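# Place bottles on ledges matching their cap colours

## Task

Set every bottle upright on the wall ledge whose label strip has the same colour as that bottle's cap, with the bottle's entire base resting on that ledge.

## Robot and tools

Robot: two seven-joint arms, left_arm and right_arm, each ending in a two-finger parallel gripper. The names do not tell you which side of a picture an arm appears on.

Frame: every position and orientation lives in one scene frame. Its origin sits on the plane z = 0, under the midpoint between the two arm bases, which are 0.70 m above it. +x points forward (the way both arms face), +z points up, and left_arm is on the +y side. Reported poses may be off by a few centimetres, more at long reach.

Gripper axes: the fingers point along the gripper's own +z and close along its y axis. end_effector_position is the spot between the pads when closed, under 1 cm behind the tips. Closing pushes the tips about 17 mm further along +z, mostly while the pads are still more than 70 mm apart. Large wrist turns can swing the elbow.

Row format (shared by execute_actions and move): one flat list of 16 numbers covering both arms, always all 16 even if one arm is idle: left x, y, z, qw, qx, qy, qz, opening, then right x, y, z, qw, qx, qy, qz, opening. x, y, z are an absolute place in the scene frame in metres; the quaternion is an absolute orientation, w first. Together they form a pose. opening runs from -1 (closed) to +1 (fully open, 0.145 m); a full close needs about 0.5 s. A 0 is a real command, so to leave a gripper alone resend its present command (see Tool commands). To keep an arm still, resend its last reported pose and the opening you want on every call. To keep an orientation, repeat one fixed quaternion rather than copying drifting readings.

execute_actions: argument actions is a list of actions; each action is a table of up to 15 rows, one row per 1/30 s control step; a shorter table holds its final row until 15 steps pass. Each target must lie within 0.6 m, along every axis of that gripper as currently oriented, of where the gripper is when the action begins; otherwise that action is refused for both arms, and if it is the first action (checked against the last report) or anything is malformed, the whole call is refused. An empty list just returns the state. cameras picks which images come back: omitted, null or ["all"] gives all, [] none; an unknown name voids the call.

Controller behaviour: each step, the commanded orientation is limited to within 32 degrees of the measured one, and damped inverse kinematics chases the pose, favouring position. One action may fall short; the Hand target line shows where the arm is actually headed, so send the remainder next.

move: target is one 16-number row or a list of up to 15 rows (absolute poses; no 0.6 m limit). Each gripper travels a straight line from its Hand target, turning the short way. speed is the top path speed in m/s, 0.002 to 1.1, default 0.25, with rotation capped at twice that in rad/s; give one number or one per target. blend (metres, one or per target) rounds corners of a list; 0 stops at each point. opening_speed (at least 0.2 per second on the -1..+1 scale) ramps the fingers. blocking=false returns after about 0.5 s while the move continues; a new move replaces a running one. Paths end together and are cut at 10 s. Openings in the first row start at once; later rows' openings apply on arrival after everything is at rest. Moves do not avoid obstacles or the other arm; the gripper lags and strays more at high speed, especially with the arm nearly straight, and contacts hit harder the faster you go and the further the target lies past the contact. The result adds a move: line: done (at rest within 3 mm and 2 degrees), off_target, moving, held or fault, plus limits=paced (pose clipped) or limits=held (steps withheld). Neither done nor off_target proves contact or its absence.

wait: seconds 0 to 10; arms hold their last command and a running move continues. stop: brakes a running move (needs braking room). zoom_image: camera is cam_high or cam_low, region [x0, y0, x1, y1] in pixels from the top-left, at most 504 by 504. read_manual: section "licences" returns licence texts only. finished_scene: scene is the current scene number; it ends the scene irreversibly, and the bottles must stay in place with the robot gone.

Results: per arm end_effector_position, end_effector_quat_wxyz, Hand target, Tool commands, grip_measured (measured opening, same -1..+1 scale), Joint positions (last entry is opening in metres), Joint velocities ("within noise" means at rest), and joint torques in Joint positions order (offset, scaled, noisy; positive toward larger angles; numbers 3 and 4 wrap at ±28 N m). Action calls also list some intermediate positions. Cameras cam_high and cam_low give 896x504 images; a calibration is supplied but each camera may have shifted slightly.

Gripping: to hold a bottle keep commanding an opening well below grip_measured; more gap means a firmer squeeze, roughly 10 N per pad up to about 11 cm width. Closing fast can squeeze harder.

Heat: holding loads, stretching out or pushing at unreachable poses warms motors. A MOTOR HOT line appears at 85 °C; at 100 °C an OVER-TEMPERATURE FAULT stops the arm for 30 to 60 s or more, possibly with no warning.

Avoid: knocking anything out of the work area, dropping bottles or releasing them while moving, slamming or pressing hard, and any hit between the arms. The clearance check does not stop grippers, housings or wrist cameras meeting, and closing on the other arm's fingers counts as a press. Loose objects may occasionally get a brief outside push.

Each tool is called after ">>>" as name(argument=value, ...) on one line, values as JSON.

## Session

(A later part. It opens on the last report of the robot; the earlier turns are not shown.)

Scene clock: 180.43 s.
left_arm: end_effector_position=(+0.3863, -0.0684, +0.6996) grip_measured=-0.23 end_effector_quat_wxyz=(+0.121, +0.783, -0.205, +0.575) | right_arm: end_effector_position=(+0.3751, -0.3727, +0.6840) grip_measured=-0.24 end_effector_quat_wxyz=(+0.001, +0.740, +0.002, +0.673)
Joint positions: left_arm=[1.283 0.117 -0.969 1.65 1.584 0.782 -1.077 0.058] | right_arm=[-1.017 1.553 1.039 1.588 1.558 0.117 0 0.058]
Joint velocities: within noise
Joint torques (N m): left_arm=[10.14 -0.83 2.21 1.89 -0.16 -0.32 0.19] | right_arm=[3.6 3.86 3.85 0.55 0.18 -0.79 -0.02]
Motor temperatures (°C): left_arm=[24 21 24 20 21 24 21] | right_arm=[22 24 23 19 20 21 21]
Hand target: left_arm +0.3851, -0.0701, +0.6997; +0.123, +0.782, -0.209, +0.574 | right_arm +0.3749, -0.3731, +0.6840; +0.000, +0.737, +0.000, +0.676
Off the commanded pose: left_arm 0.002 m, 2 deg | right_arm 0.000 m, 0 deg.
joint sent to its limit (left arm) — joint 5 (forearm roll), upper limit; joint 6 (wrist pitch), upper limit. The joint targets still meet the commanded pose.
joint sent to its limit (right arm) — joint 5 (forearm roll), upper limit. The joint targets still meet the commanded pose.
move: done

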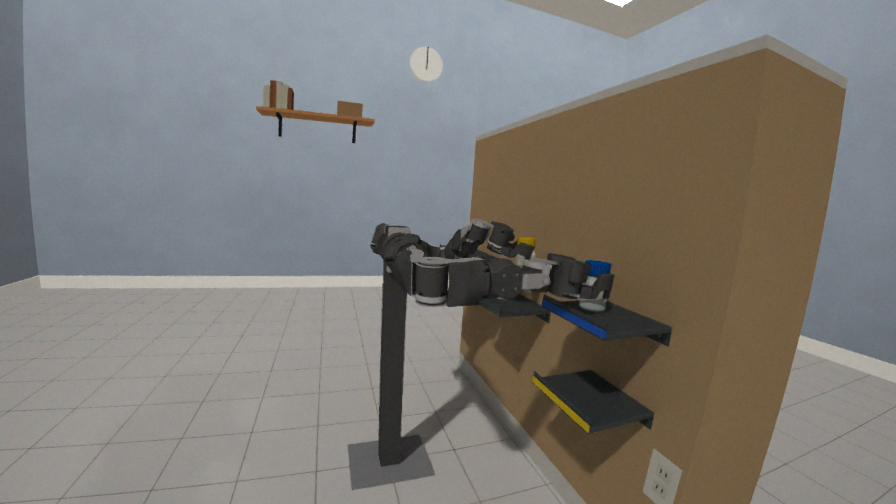

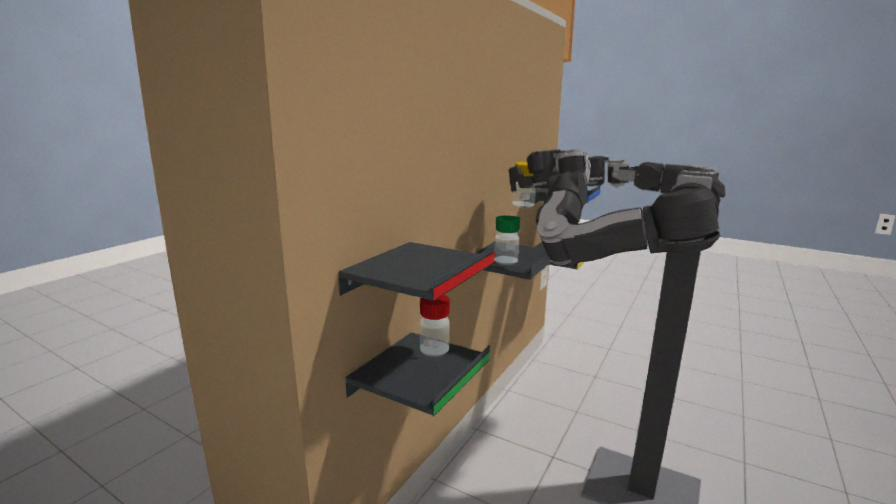

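>>> move(target=[0.385,-0.07,0.625,0.1196,0.7898,-0.2119,0.5625,-0.6,0.375,-0.373,0.672,0,0.7373,0,0.6756,-0.6], speed=0.1)

>>> zoom_image(camera="cam_high", region=[440, 200, 700, 350])

>>> zoom_image(camera="cam_low", region=[480, 120, 640, 280])

Scene clock: 189.77 s.
left_arm: end_effector_position=(+0.3843, -0.0699, +0.6239) grip_measured=-0.23 end_effector_quat_wxyz=(+0.118, +0.792, -0.214, +0.560) | right_arm: end_effector_position=(+0.3756, -0.3726, +0.6816) grip_measured=-0.24 end_effector_quat_wxyz=(+0.000, +0.726, +0.001, +0.687)
Joint positions: left_arm=[1.113 0.181 -1.113 1.671 1.399 0.642 -0.952 0.058] | right_arm=[-1.053 1.553 1.034 1.588 1.56 0.037 0 0.058]
Joint velocities: within noise
Joint torques (N m): left_arm=[9.32 -0.86 2.84 2.21 -0.42 -0.63 0.19] | right_arm=[2.18 3.63 2.22 0.49 0.14 -0.09 -0.03]
Motor temperatures (°C): left_arm=[26 21 24 21 21 24 21] | right_arm=[22 24 23 19 20 21 21]
Hand target: left_arm +0.3850, -0.0700, +0.6249; +0.120, +0.790, -0.212, +0.563 | right_arm +0.3748, -0.3730, +0.6721; +0.000, +0.737, +0.000, +0.676
Off the commanded pose: left_arm 0.001 m, 0 deg | right_arm 0.010 m, 2 deg.
joint sent to its limit (right arm) — joint 5 (forearm roll), upper limit. The joint targets still meet the commanded pose.
move: off_target (right_arm)

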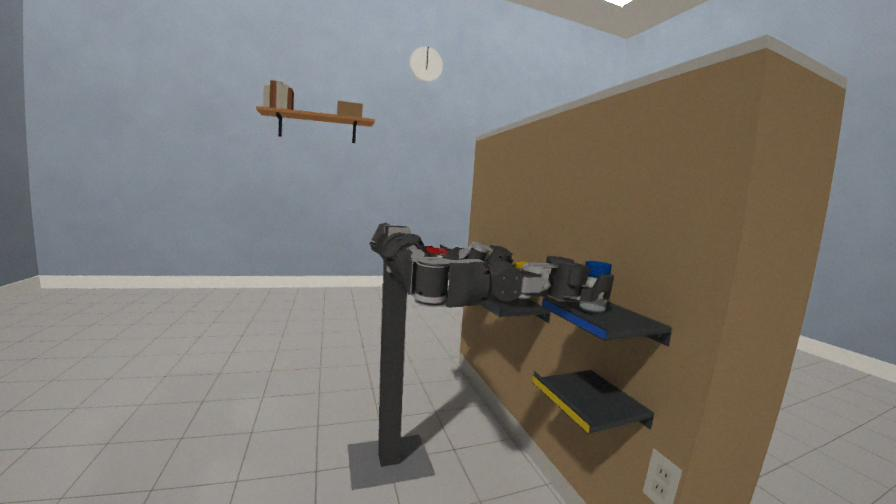

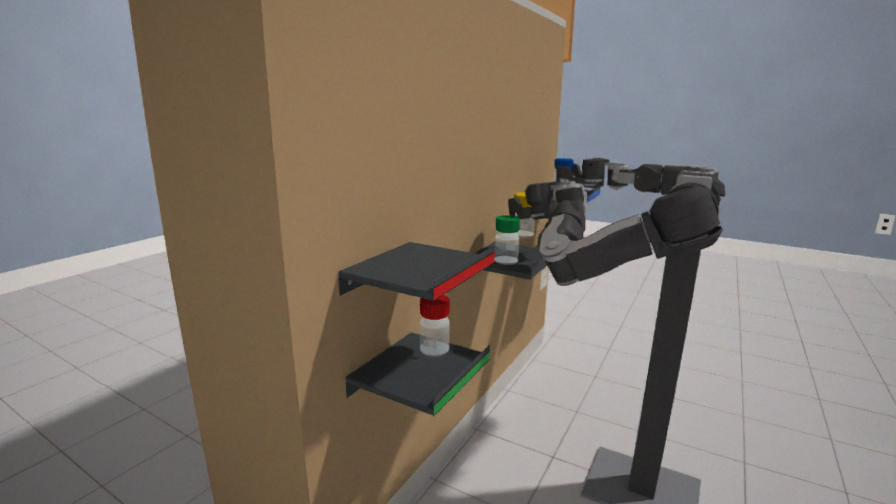

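Scaled by 1.938 from the camera's 896x504 image, which has a finer 1280x720 frame.

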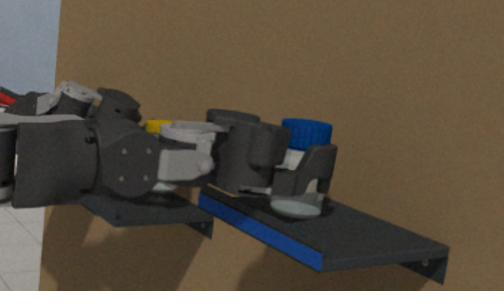

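Scaled by 3.150 from the camera's 896x504 image, which has a finer 1280x720 frame.

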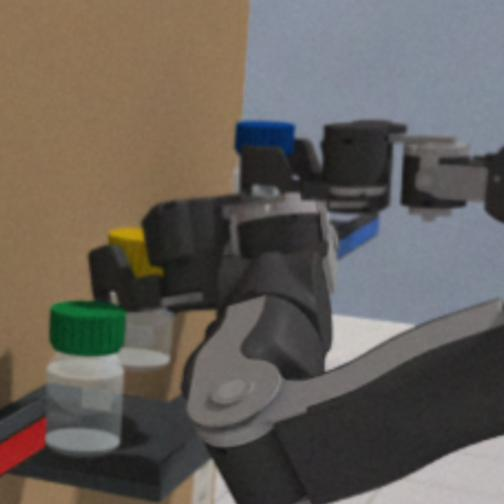

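>>> move(target=[[0.385,-0.07,0.60,0.1196,0.7898,-0.2119,0.5625,-0.6,0.375,-0.373,0.682,0,0.7373,0,0.6756,-0.6],[0.385,-0.07,0.60,0.1196,0.7898,-0.2119,0.5625,-0.6,0.375,-0.373,0.682,0,0.7373,0,0.6756,0.8]], speed=0.05, opening_speed=0.8)

>>> zoom_image(camera="cam_high", region=[440, 200, 700, 350])

>>> zoom_image(camera="cam_low", region=[480, 120, 640, 280])

Scene clock: 205.40 s.
left_arm: end_effector_position=(+0.3845, -0.0701, +0.6004) grip_measured=-0.23 end_effector_quat_wxyz=(+0.119, +0.791, -0.213, +0.561) | right_arm: end_effector_position=(+0.3753, -0.3725, +0.6835) grip_measured=+0.80 end_effector_quat_wxyz=(+0.000, +0.736, +0.002, +0.677)
Joint positions: left_arm=[1.064 0.198 -1.164 1.656 1.328 0.574 -0.904 0.058] | right_arm=[-1.022 1.553 1.034 1.589 1.56 0.096 0 0.132]
Joint velocities: within noise
Joint torques (N m): left_arm=[8.74 -0.8 2.56 2.32 -0.42 -0.67 0.2] | right_arm=[3.81 3.81 3.81 0.57 0.14 -0.43 -0.02]
Motor temperatures (°C): left_arm=[26 21 25 21 22 24 21] | right_arm=[22 24 23 19 20 20 21]
Hand target: left_arm +0.3850, -0.0700, +0.6000; +0.120, +0.790, -0.212, +0.563 | right_arm +0.3750, -0.3729, +0.6820; +0.000, +0.737, +0.000, +0.676
Off the commanded pose: left_arm 0.001 m, 0 deg | right_arm 0.002 m, 0 deg.
joint sent to its limit (right arm) — joint 5 (forearm roll), upper limit. The joint targets still meet the commanded pose.
move: done

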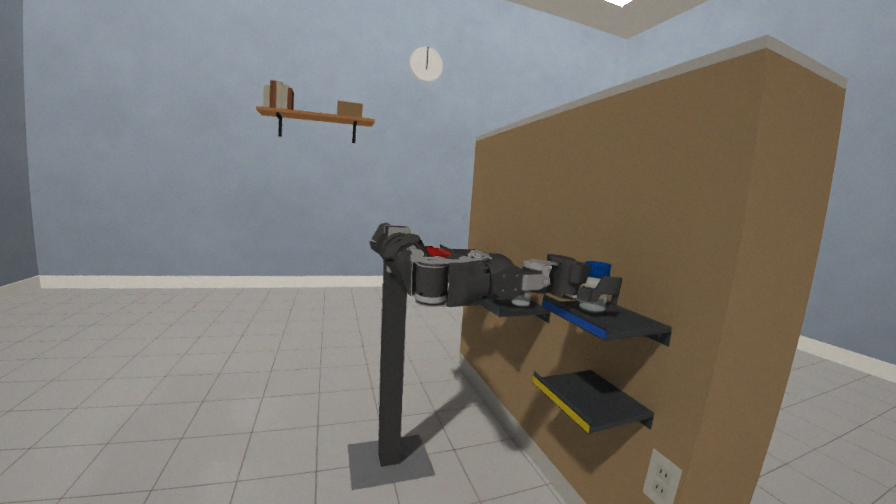

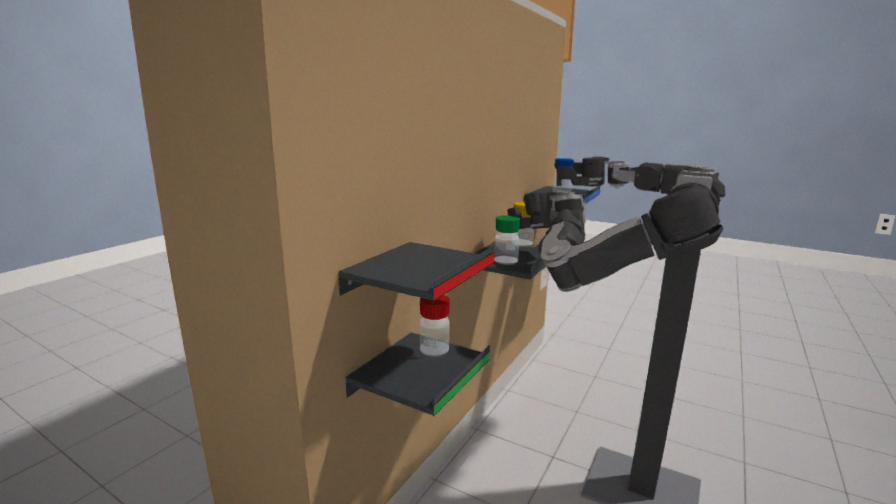

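Scaled by 1.938 from the camera's 896x504 image, which has a finer 1280x720 frame.

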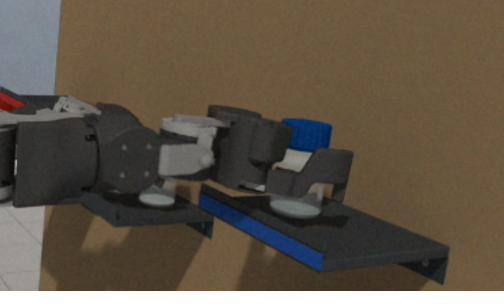

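Scaled by 3.150 from the camera's 896x504 image, which has a finer 1280x720 frame.

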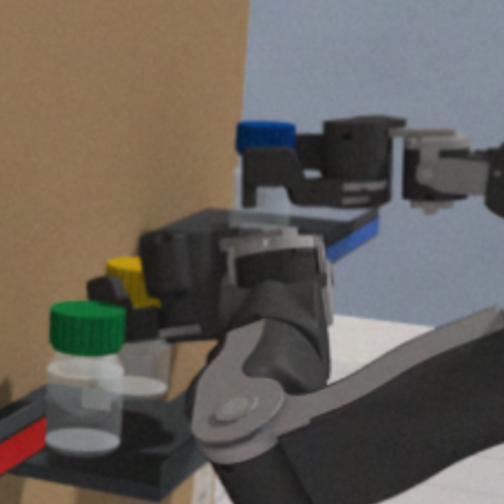

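>>> move(target=[0.385,-0.07,0.586,0.1196,0.7898,-0.2119,0.5625,-0.6,0.305,-0.373,0.683,0,0.7373,0,0.6756,0.8], speed=0.05)

>>> zoom_image(camera="cam_high", region=[440, 200, 700, 350])

>>> zoom_image(camera="cam_low", region=[480, 120, 640, 280])

Scene clock: 216.53 s.
left_arm: end_effector_position=(+0.3846, -0.0704, +0.5879) grip_measured=-0.23 end_effector_quat_wxyz=(+0.120, +0.790, -0.213, +0.562) | right_arm: end_effector_position=(+0.3052, -0.3736, +0.6822) grip_measured=+0.80 end_effector_quat_wxyz=(+0.000, +0.737, -0.003, +0.676)
Joint positions: left_arm=[1.038 0.205 -1.19 1.643 1.29 0.535 -0.878 0.058] | right_arm=[-0.98 1.189 1.177 1.854 1.409 0.298 0.069 0.132]
Joint velocities: within noise
Joint torques (N m): left_arm=[8.19 -0.67 2.26 2.24 -0.42 -0.68 0.2] | right_arm=[1.62 4.55 5.44 1.06 0.11 -0.31 0.16]
Motor temperatures (°C): left_arm=[27 21 25 21 22 25 21] | right_arm=[22 24 23 19 20 20 21]
Hand target: left_arm +0.3850, -0.0700, +0.5860; +0.120, +0.790, -0.212, +0.563 | right_arm +0.3050, -0.3731, +0.6831; +0.000, +0.737, +0.000, +0.676
Off the commanded pose: left_arm 0.002 m, 0 deg | right_arm 0.001 m, 0 deg.
move: done

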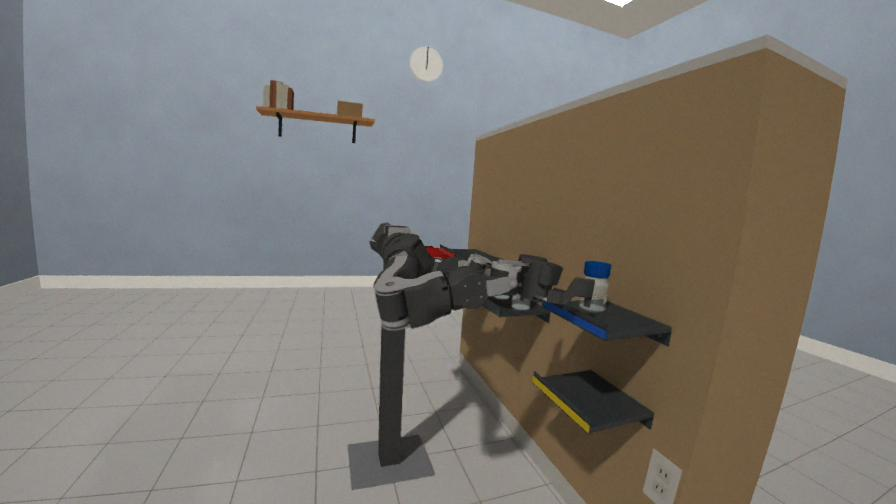

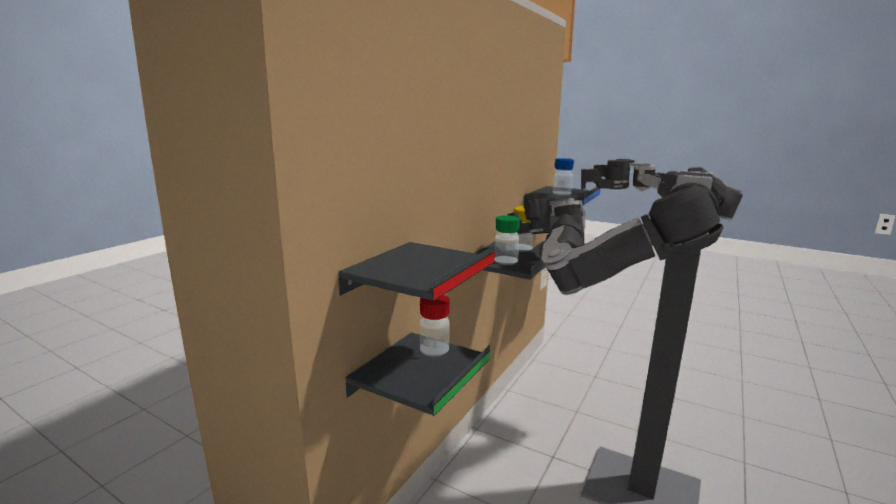

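Scaled by 1.938 from the camera's 896x504 image, which has a finer 1280x720 frame.

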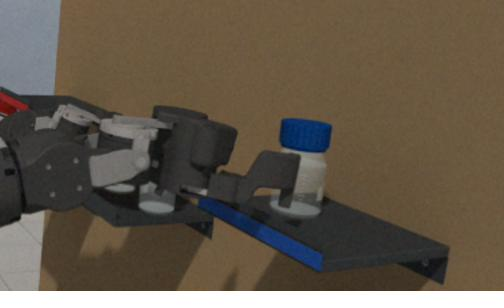

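Scaled by 3.150 from the camera's 896x504 image, which has a finer 1280x720 frame.

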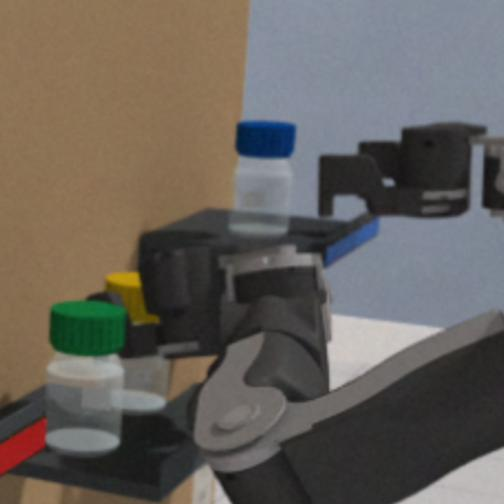

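>>> move(target=[0.385,-0.07,0.577,0.1196,0.7898,-0.2119,0.5625,-0.6,0.25,-0.36,0.67,0,0.7373,0,0.6756,0.8], speed=0.06)

>>> zoom_image(camera="cam_low", region=[480, 160, 600, 280])

Scene clock: 225.50 s.
left_arm: end_effector_position=(+0.3861, -0.0708, +0.5869) grip_measured=-0.23 end_effector_quat_wxyz=(+0.123, +0.782, -0.206, +0.574) | right_arm: end_effector_position=(+0.2500, -0.3606, +0.6686) grip_measured=+0.80 end_effector_quat_wxyz=(+0.000, +0.738, -0.003, +0.675)
Joint positions: left_arm=[1.033 0.21 -1.21 1.637 1.262 0.486 -0.866 0.058] | right_arm=[-1.065 0.902 1.283 2.059 1.342 0.334 0.161 0.132]
Joint velocities: within noise
Joint torques (N m): left_arm=[6.76 -0.28 1.22 1.33 -0.01 -0.16 0.24] | right_arm=[0.01 3.71 5.18 1.32 0.16 -0.38 0.17]
Motor temperatures (°C): left_arm=[26 21 25 21 22 25 21] | right_arm=[22 24 24 19 20 20 21]
Hand target: left_arm +0.3849, -0.0699, +0.5770; +0.120, +0.790, -0.212, +0.563 | right_arm +0.2500, -0.3601, +0.6700; +0.000, +0.737, +0.000, +0.676
Off the commanded pose: left_arm 0.010 m, 2 deg | right_arm 0.002 m, 0 deg.
move: off_target (left_arm)

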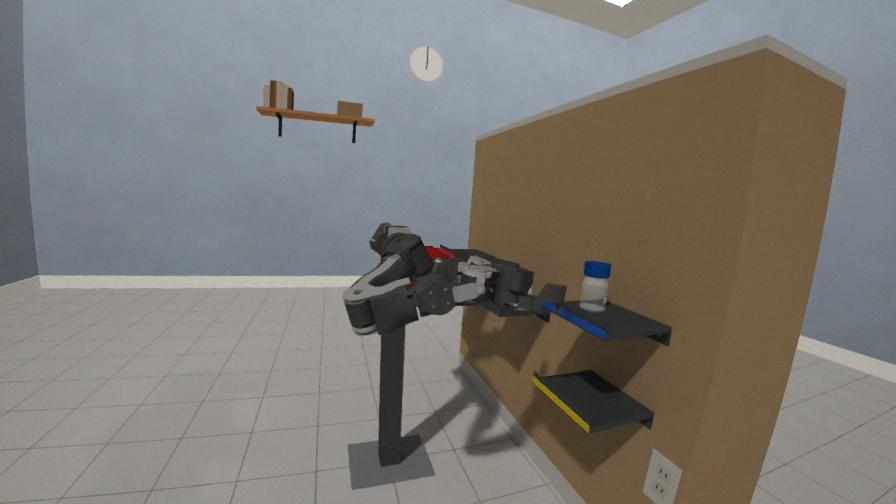

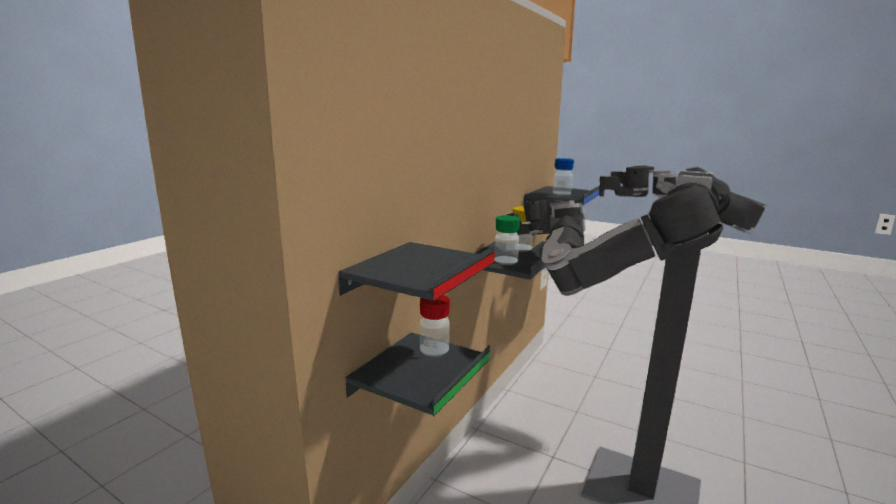

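Scaled by 4.200 from the camera's 896x504 image, which has a finer 1280x720 frame.

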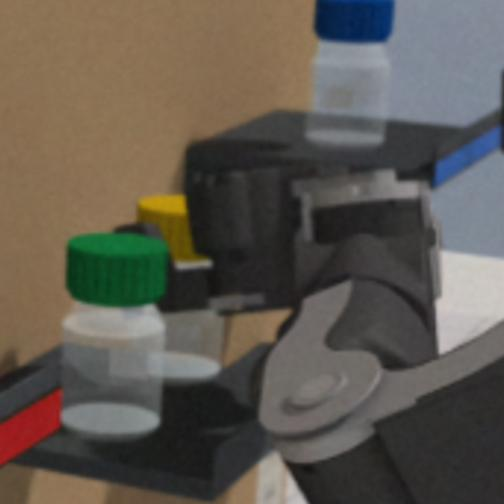

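>>> move(target=[[0.385,-0.07,0.587,0.1196,0.7898,-0.2119,0.5625,-0.6,0.25,-0.36,0.67,0,0.7373,0,0.6756,0.8],[0.385,-0.07,0.588,0.1196,0.7898,-0.2119,0.5625,0.5,0.25,-0.36,0.67,0,0.7373,0,0.6756,0.8],[0.385,-0.07,0.70,0.1196,0.7898,-0.2119,0.5625,0.5,0.25,-0.26,0.68,0,0.7373,0,0.6756,0.5]], speed=0.1, opening_speed=1)

>>> zoom_image(camera="cam_low", region=[480, 130, 600, 280])

Scene clock: 245.33 s.
left_arm: end_effector_position=(+0.3847, -0.0704, +0.7013) grip_measured=+0.50 end_effector_quat_wxyz=(+0.125, +0.780, -0.210, +0.576) | right_arm: end_effector_position=(+0.2507, -0.2606, +0.6795) grip_measured=+0.50 end_effector_quat_wxyz=(-0.031, +0.738, +0.027, +0.674)
Joint positions: left_arm=[1.288 0.118 -0.973 1.653 1.584 0.78 -1.067 0.112] | right_arm=[-1.055 0.958 1.236 2.441 1.485 0.368 -0.219 0.112]
Joint velocities: within noise
Joint torques (N m): left_arm=[8.98 -0.88 2.82 1.16 -0.15 -0.27 -0.06] | right_arm=[0.28 2.31 3.78 0.8 0.06 -0.3 0.18]
Motor temperatures (°C): left_arm=[26 21 24 21 22 24 21] | right_arm=[21 24 24 19 20 20 21]
Hand target: left_arm +0.3852, -0.0700, +0.6999; +0.123, +0.782, -0.209, +0.574 | right_arm +0.2504, -0.2605, +0.6800; -0.031, +0.738, +0.028, +0.673
Off the commanded pose: left_arm 0.001 m, 2 deg | right_arm 0.001 m, 5 deg.
joint sent to its limit (left arm) — joint 5 (forearm roll), upper limit; joint 6 (wrist pitch), upper limit. The joint targets still meet the commanded pose.
joint sent to its limit (right arm) — joint 4 (elbow), upper limit, where the elbow is as bent as it goes. The joint targets are off in orientation, not in position.
move: off_target (right_arm); target 3's new opening was sent with right_arm's hand 0.001 m and 5 deg from that target

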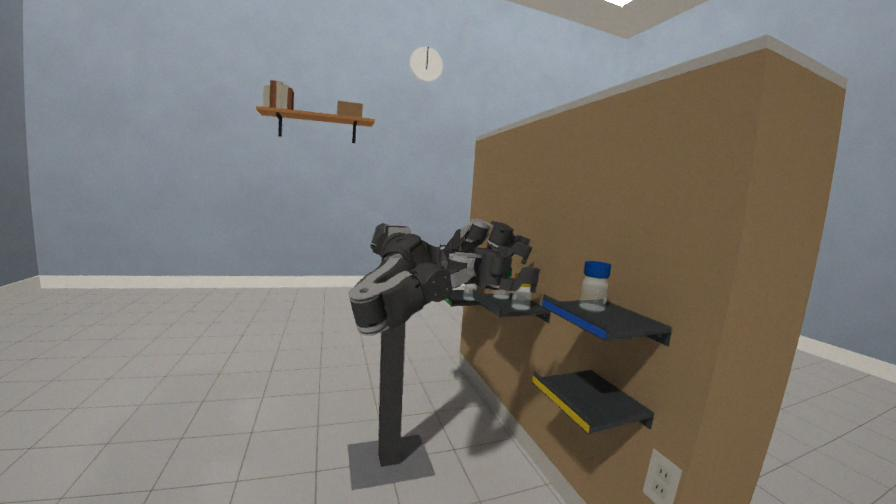

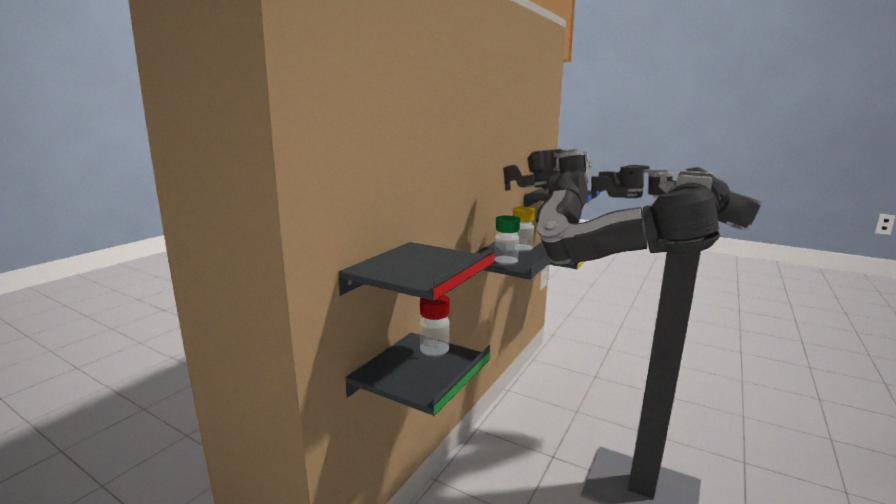

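Scaled by 3.360 from the camera's 896x504 image, which has a finer 1280x720 frame.

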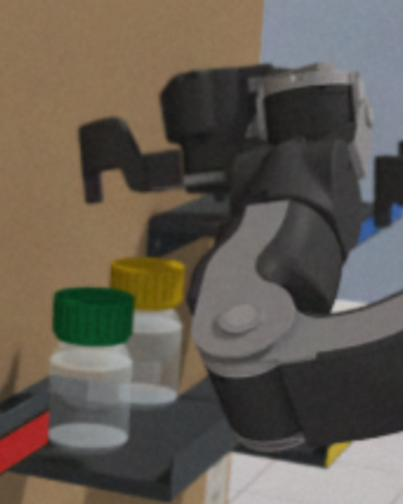

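>>> move(target=[[0.3,-0.02,0.70,0.1196,0.7898,-0.2119,0.5625,0.5,0.25,-0.26,0.68,0,0.7373,0,0.6756,0.5],[0.26,0.08,0.67,0.06,0.808,-0.125,0.573,0.5,0.28,-0.18,0.72,-0.07,0.76,0.14,0.63,0.5],[0.24,0.22,0.57,0,0.7373,0,0.6756,0.5,0.36,-0.11,0.72,-0.1176,0.7879,0.2207,0.5629,0.5],[0.25,0.345,0.49,0,0.7373,0,0.6756,0.5,0.372,-0.077,0.70,-0.1176,0.7879,0.2207,0.5629,0.5]], speed=0.15, blend=0.02)

>>> zoom_image(camera="cam_low", region=[480, 130, 600, 280])

>>> zoom_image(camera="cam_high", region=[440, 200, 600, 330])

Scene clock: 266.23 s.
left_arm: end_effector_position=(+0.2508, +0.3448, +0.4908) grip_measured=+0.50 end_effector_quat_wxyz=(-0.016, +0.791, -0.004, +0.612) | right_arm: end_effector_position=(+0.3718, -0.0768, +0.7027) grip_measured=+0.50 end_effector_quat_wxyz=(-0.126, +0.758, +0.233, +0.596)
Joint positions: left_arm=[0.506 1.682 -1.564 1.825 1.388 -0.788 -0.253 0.112] | right_arm=[1.172 0.822 -0.819 1.981 1.559 0.785 -0.561 0.112]
Joint velocities: within noise
Joint torques (N m): left_arm=[2.81 6.5 1.16 0.59 0.09 -0.6 0.24] | right_arm=[5.05 0.94 2.93 0.61 -0.11 -0.31 -0.17]
Motor temperatures (°C): left_arm=[26 21 25 21 22 24 21] | right_arm=[21 23 24 19 20 20 21]
Hand target: left_arm +0.2503, +0.3450, +0.4902; -0.016, +0.792, -0.005, +0.611 | right_arm +0.3722, -0.0771, +0.6997; -0.124, +0.761, +0.233, +0.593
Off the commanded pose: left_arm 0.001 m, 10 deg | right_arm 0.003 m, 5 deg.
joint read past its limit (left arm) — joint 6 (wrist pitch), lower limit.
joint sent to its limit (left arm) — joint 3 (upper arm roll), lower limit; joint 6 (wrist pitch), lower limit. The joint targets are off in orientation, not in position.
joint sent to its limit (right arm) — joint 5 (forearm roll), upper limit; joint 6 (wrist pitch), upper limit. The joint targets are off in orientation, not in position.
move: off_target (left_arm, right_arm)

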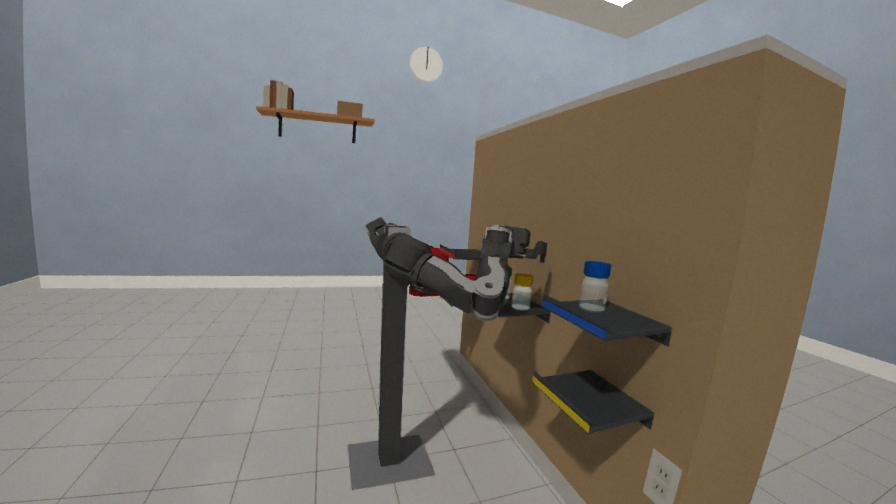

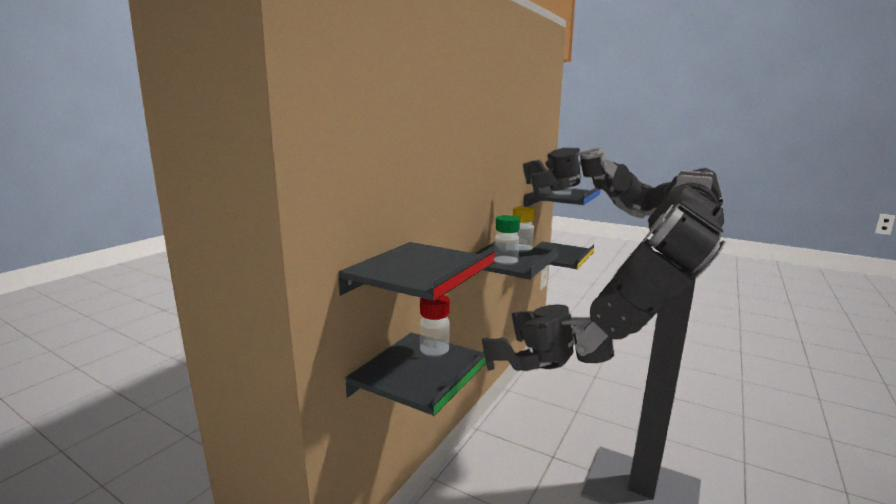

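Scaled by 3.360 from the camera's 896x504 image, which has a finer 1280x720 frame.

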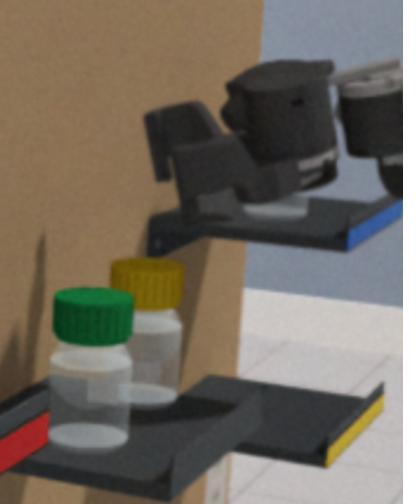

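Scaled by 3.150 from the camera's 896x504 image, which has a finer 1280x720 frame.

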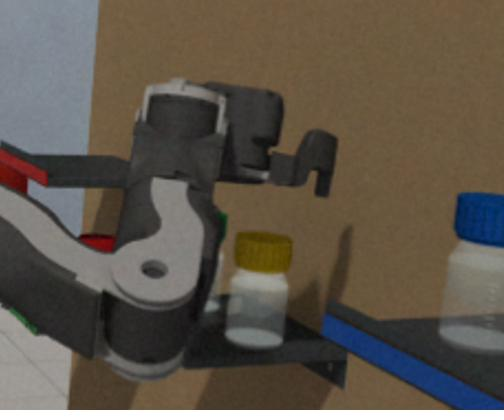

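>>> move(target=[[0.24,0.3,0.62,0,0.7373,0,0.6756,0.5,0.379,-0.06,0.69,-0.1176,0.7879,0.2207,0.5629,0.5],[0.25,0.35,0.62,0,0.7373,0,0.6756,0.5,0.379,-0.06,0.645,-0.1176,0.7879,0.2207,0.5629,0.5]], speed=0.15, blend=0.01)

>>> zoom_image(camera="cam_low", region=[480, 130, 600, 280])

>>> zoom_image(camera="cam_high", region=[440, 200, 600, 330])

Scene clock: 311.60 s.
left_arm: end_effector_position=(+0.2528, +0.3506, +0.6199) grip_measured=+0.50 end_effector_quat_wxyz=(-0.015, +0.694, +0.007, +0.719) | right_arm: end_effector_position=(+0.3793, -0.0610, +0.6440) grip_measured=+0.50 end_effector_quat_wxyz=(-0.115, +0.789, +0.220, +0.561)
Joint positions: left_arm=[0.814 2.013 -1.563 2.045 1.527 -0.784 -0.087 0.112] | right_arm=[1.046 0.735 -0.899 1.952 1.47 0.735 -0.636 0.112]
Joint velocities: within noise
Joint torques (N m): left_arm=[1.75 4.5 1.91 0.24 0.15 -0.53 0.24] | right_arm=[5.97 0.7 4.08 1.55 -0.23 -0.46 0.13]
Motor temperatures (°C): left_arm=[24 24 24 20 21 25 21] | right_arm=[23 23 23 19 20 20 21]
Hand target: left_arm +0.2529, +0.3500, +0.6187; -0.013, +0.696, +0.007, +0.718 | right_arm +0.3790, -0.0599, +0.6450; -0.118, +0.788, +0.221, +0.563
Off the commanded pose: left_arm 0.003 m, 7 deg | right_arm 0.001 m, 0 deg.
joint read past its limit (left arm) — joint 2 (shoulder roll), upper limit.
joint sent to its limit (left arm) — joint 2 (shoulder roll), upper limit. The joint targets are off in orientation, not in position.
move: off_target (left_arm)

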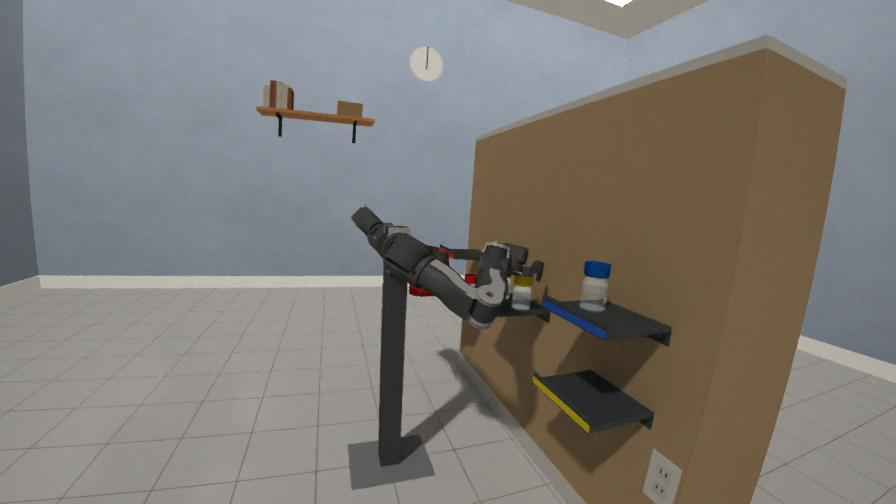

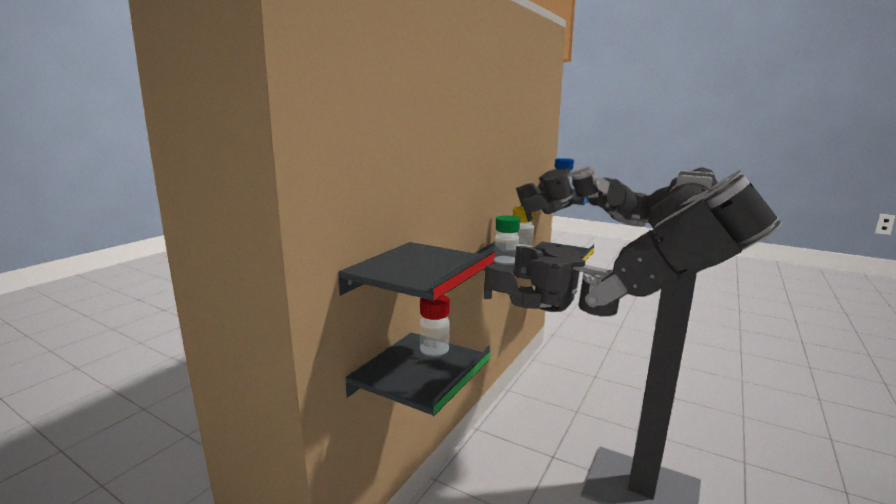

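Scaled by 3.360 from the camera's 896x504 image, which has a finer 1280x720 frame.

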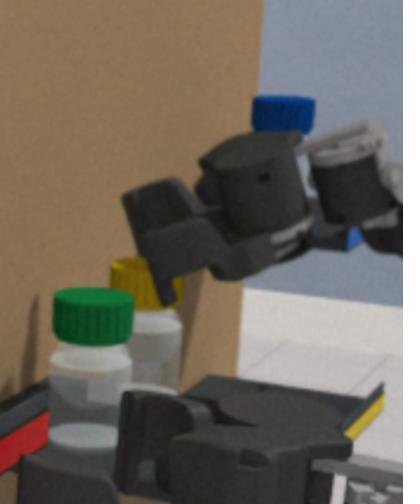

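Scaled by 3.150 from the camera's 896x504 image, which has a finer 1280x720 frame.

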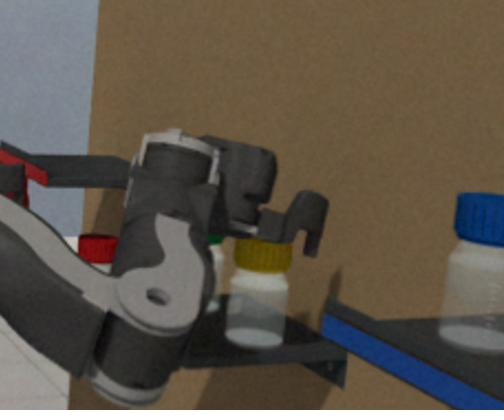

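>>> move(target=[[0.2529,0.35,0.6187,-0.013,0.696,0.007,0.718,0.5,0.379,-0.06,0.59,-0.1176,0.7879,0.2207,0.5629,0.5]], speed=0.08)

>>> zoom_image(camera="cam_low", region=[480, 130, 600, 280])

>>> zoom_image(camera="cam_high", region=[440, 200, 600, 330])

Scene clock: 324.63 s.
left_arm: end_effector_position=(+0.2528, +0.3506, +0.6200) grip_measured=+0.50 end_effector_quat_wxyz=(-0.015, +0.694, +0.008, +0.720) | right_arm: end_effector_position=(+0.3793, -0.0608, +0.5905) grip_measured=+0.50 end_effector_quat_wxyz=(-0.115, +0.788, +0.220, +0.563)
Joint positions: left_arm=[0.814 2.013 -1.563 2.045 1.527 -0.784 -0.087 0.112] | right_arm=[0.881 0.75 -0.963 1.925 1.256 0.579 -0.53 0.112]
Joint velocities: within noise
Joint torques (N m): left_arm=[1.12 4.47 2.11 0.31 0.13 -0.56 0.18] | right_arm=[5.39 1.02 3.82 1.92 -0.2 -0.5 0.15]
Motor temperatures (°C): left_arm=[23 23 24 20 21 25 21] | right_arm=[23 23 24 19 20 20 21]
Hand target: left_arm +0.2529, +0.3500, +0.6187; -0.013, +0.696, +0.007, +0.718 | right_arm +0.3790, -0.0601, +0.5900; -0.117, +0.788, +0.221, +0.563
Off the commanded pose: left_arm 0.001 m, 0 deg | right_arm 0.001 m, 0 deg.
joint read past its limit (left arm) — joint 2 (shoulder roll), upper limit.
joint sent to its limit (left arm) — joint 2 (shoulder roll), upper limit. The joint targets still meet the commanded pose.
move: done

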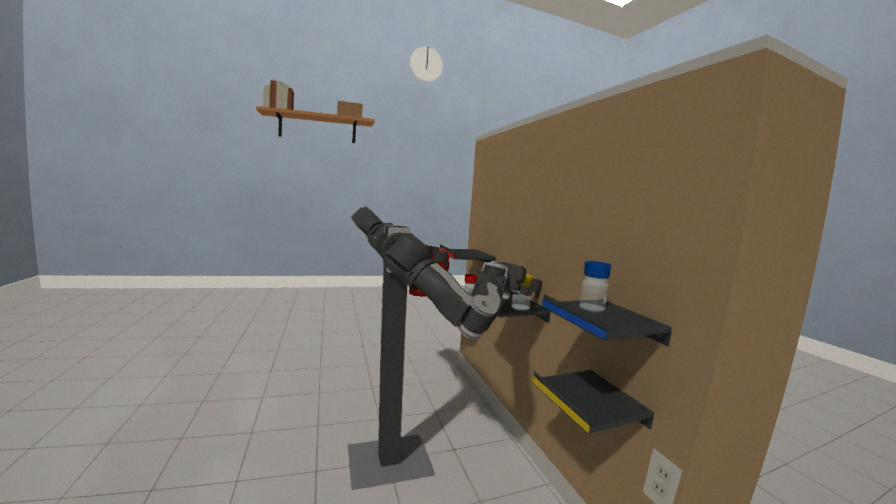

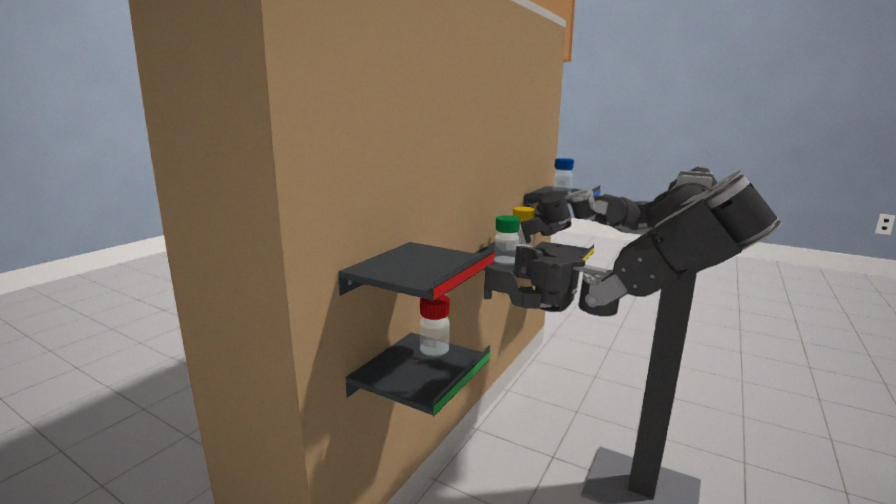

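Scaled by 3.360 from the camera's 896x504 image, which has a finer 1280x720 frame.

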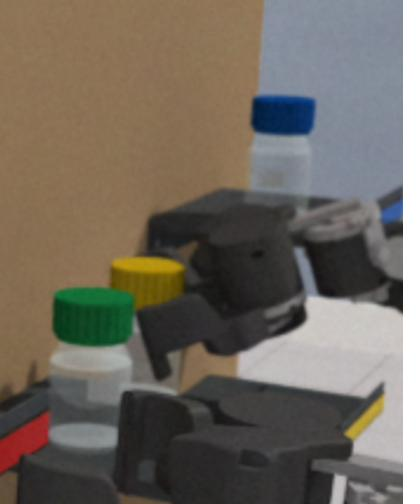

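Scaled by 3.150 from the camera's 896x504 image, which has a finer 1280x720 frame.

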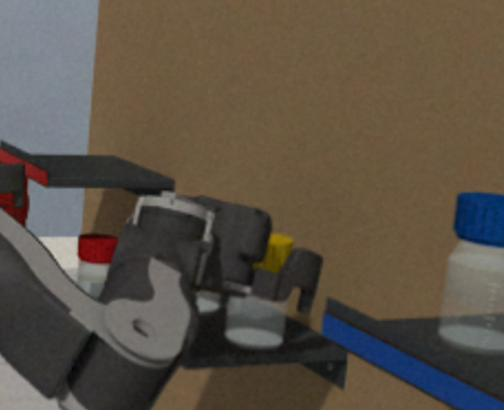

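>>> move(target=[[0.24,0.24,0.52,0,0.7373,0,0.6756,0.5,0.379,-0.06,0.59,-0.1176,0.7879,0.2207,0.5629,-0.6],[0.28,0.17,0.40,0,0.7373,0,0.6756,0.5,0.379,-0.06,0.59,-0.1176,0.7879,0.2207,0.5629,-0.6],[0.34,0.15,0.36,0,0.7373,0,0.6756,0.5,0.379,-0.06,0.59,-0.1176,0.7879,0.2207,0.5629,-0.6]], speed=0.15, blend=0.02, opening_speed=1)

>>> zoom_image(camera="cam_low", region=[480, 130, 600, 280])

Scene clock: 341.90 s.
left_arm: end_effector_position=(+0.3405, +0.1493, +0.3610) grip_measured=+0.50 end_effector_quat_wxyz=(+0.000, +0.737, +0.002, +0.676) | right_arm: end_effector_position=(+0.3795, -0.0609, +0.5909) grip_measured=-0.23 end_effector_quat_wxyz=(-0.115, +0.788, +0.220, +0.564)
Joint positions: left_arm=[0.501 0.55 -1.563 1.136 0.879 -0.763 -0.871 0.112] | right_arm=[0.881 0.75 -0.963 1.925 1.252 0.577 -0.53 0.058]
Joint velocities: within noise
Joint torques (N m): left_arm=[5.74 1.89 1.2 1.99 -0.13 -0.53 0.25] | right_arm=[5.31 0.99 3.86 1.95 -0.12 -0.47 0.12]
Motor temperatures (°C): left_arm=[23 23 24 20 21 25 21] | right_arm=[23 23 24 19 20 20 21]
Hand target: left_arm +0.3400, +0.1501, +0.3600; +0.000, +0.737, +0.000, +0.676 | right_arm +0.3790, -0.0600, +0.5900; -0.117, +0.788, +0.221, +0.563
Off the commanded pose: left_arm 0.001 m, 0 deg | right_arm 0.001 m, 0 deg.
move: done; blend cut to 0 m at target 1

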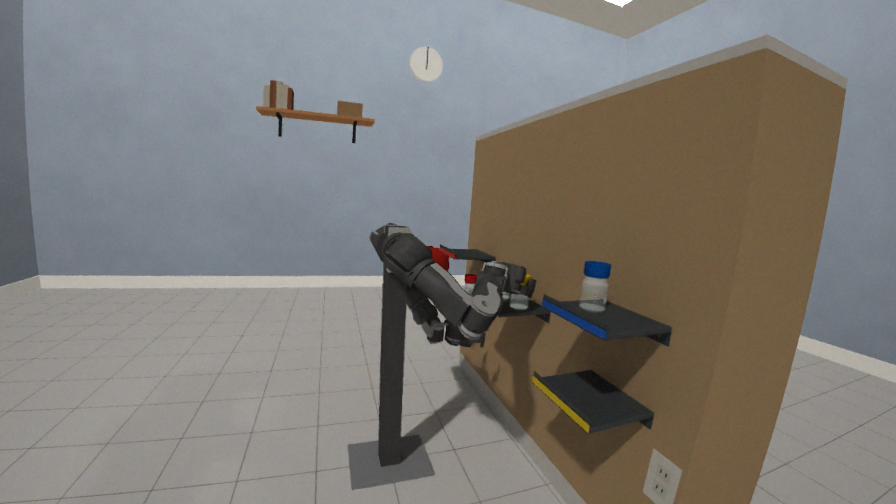

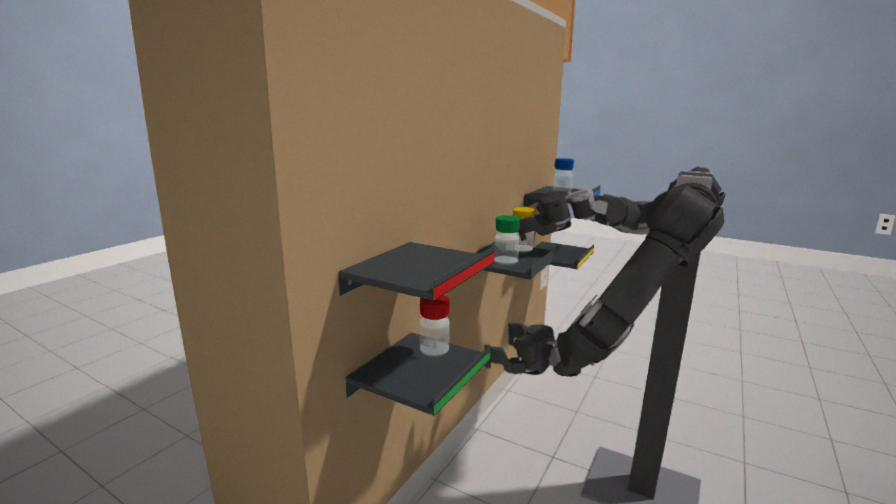

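Scaled by 3.360 from the camera's 896x504 image, which has a finer 1280x720 frame.

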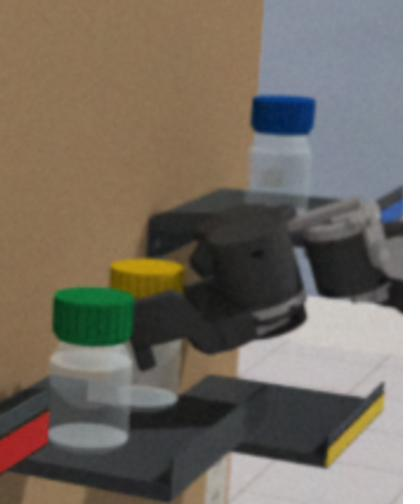

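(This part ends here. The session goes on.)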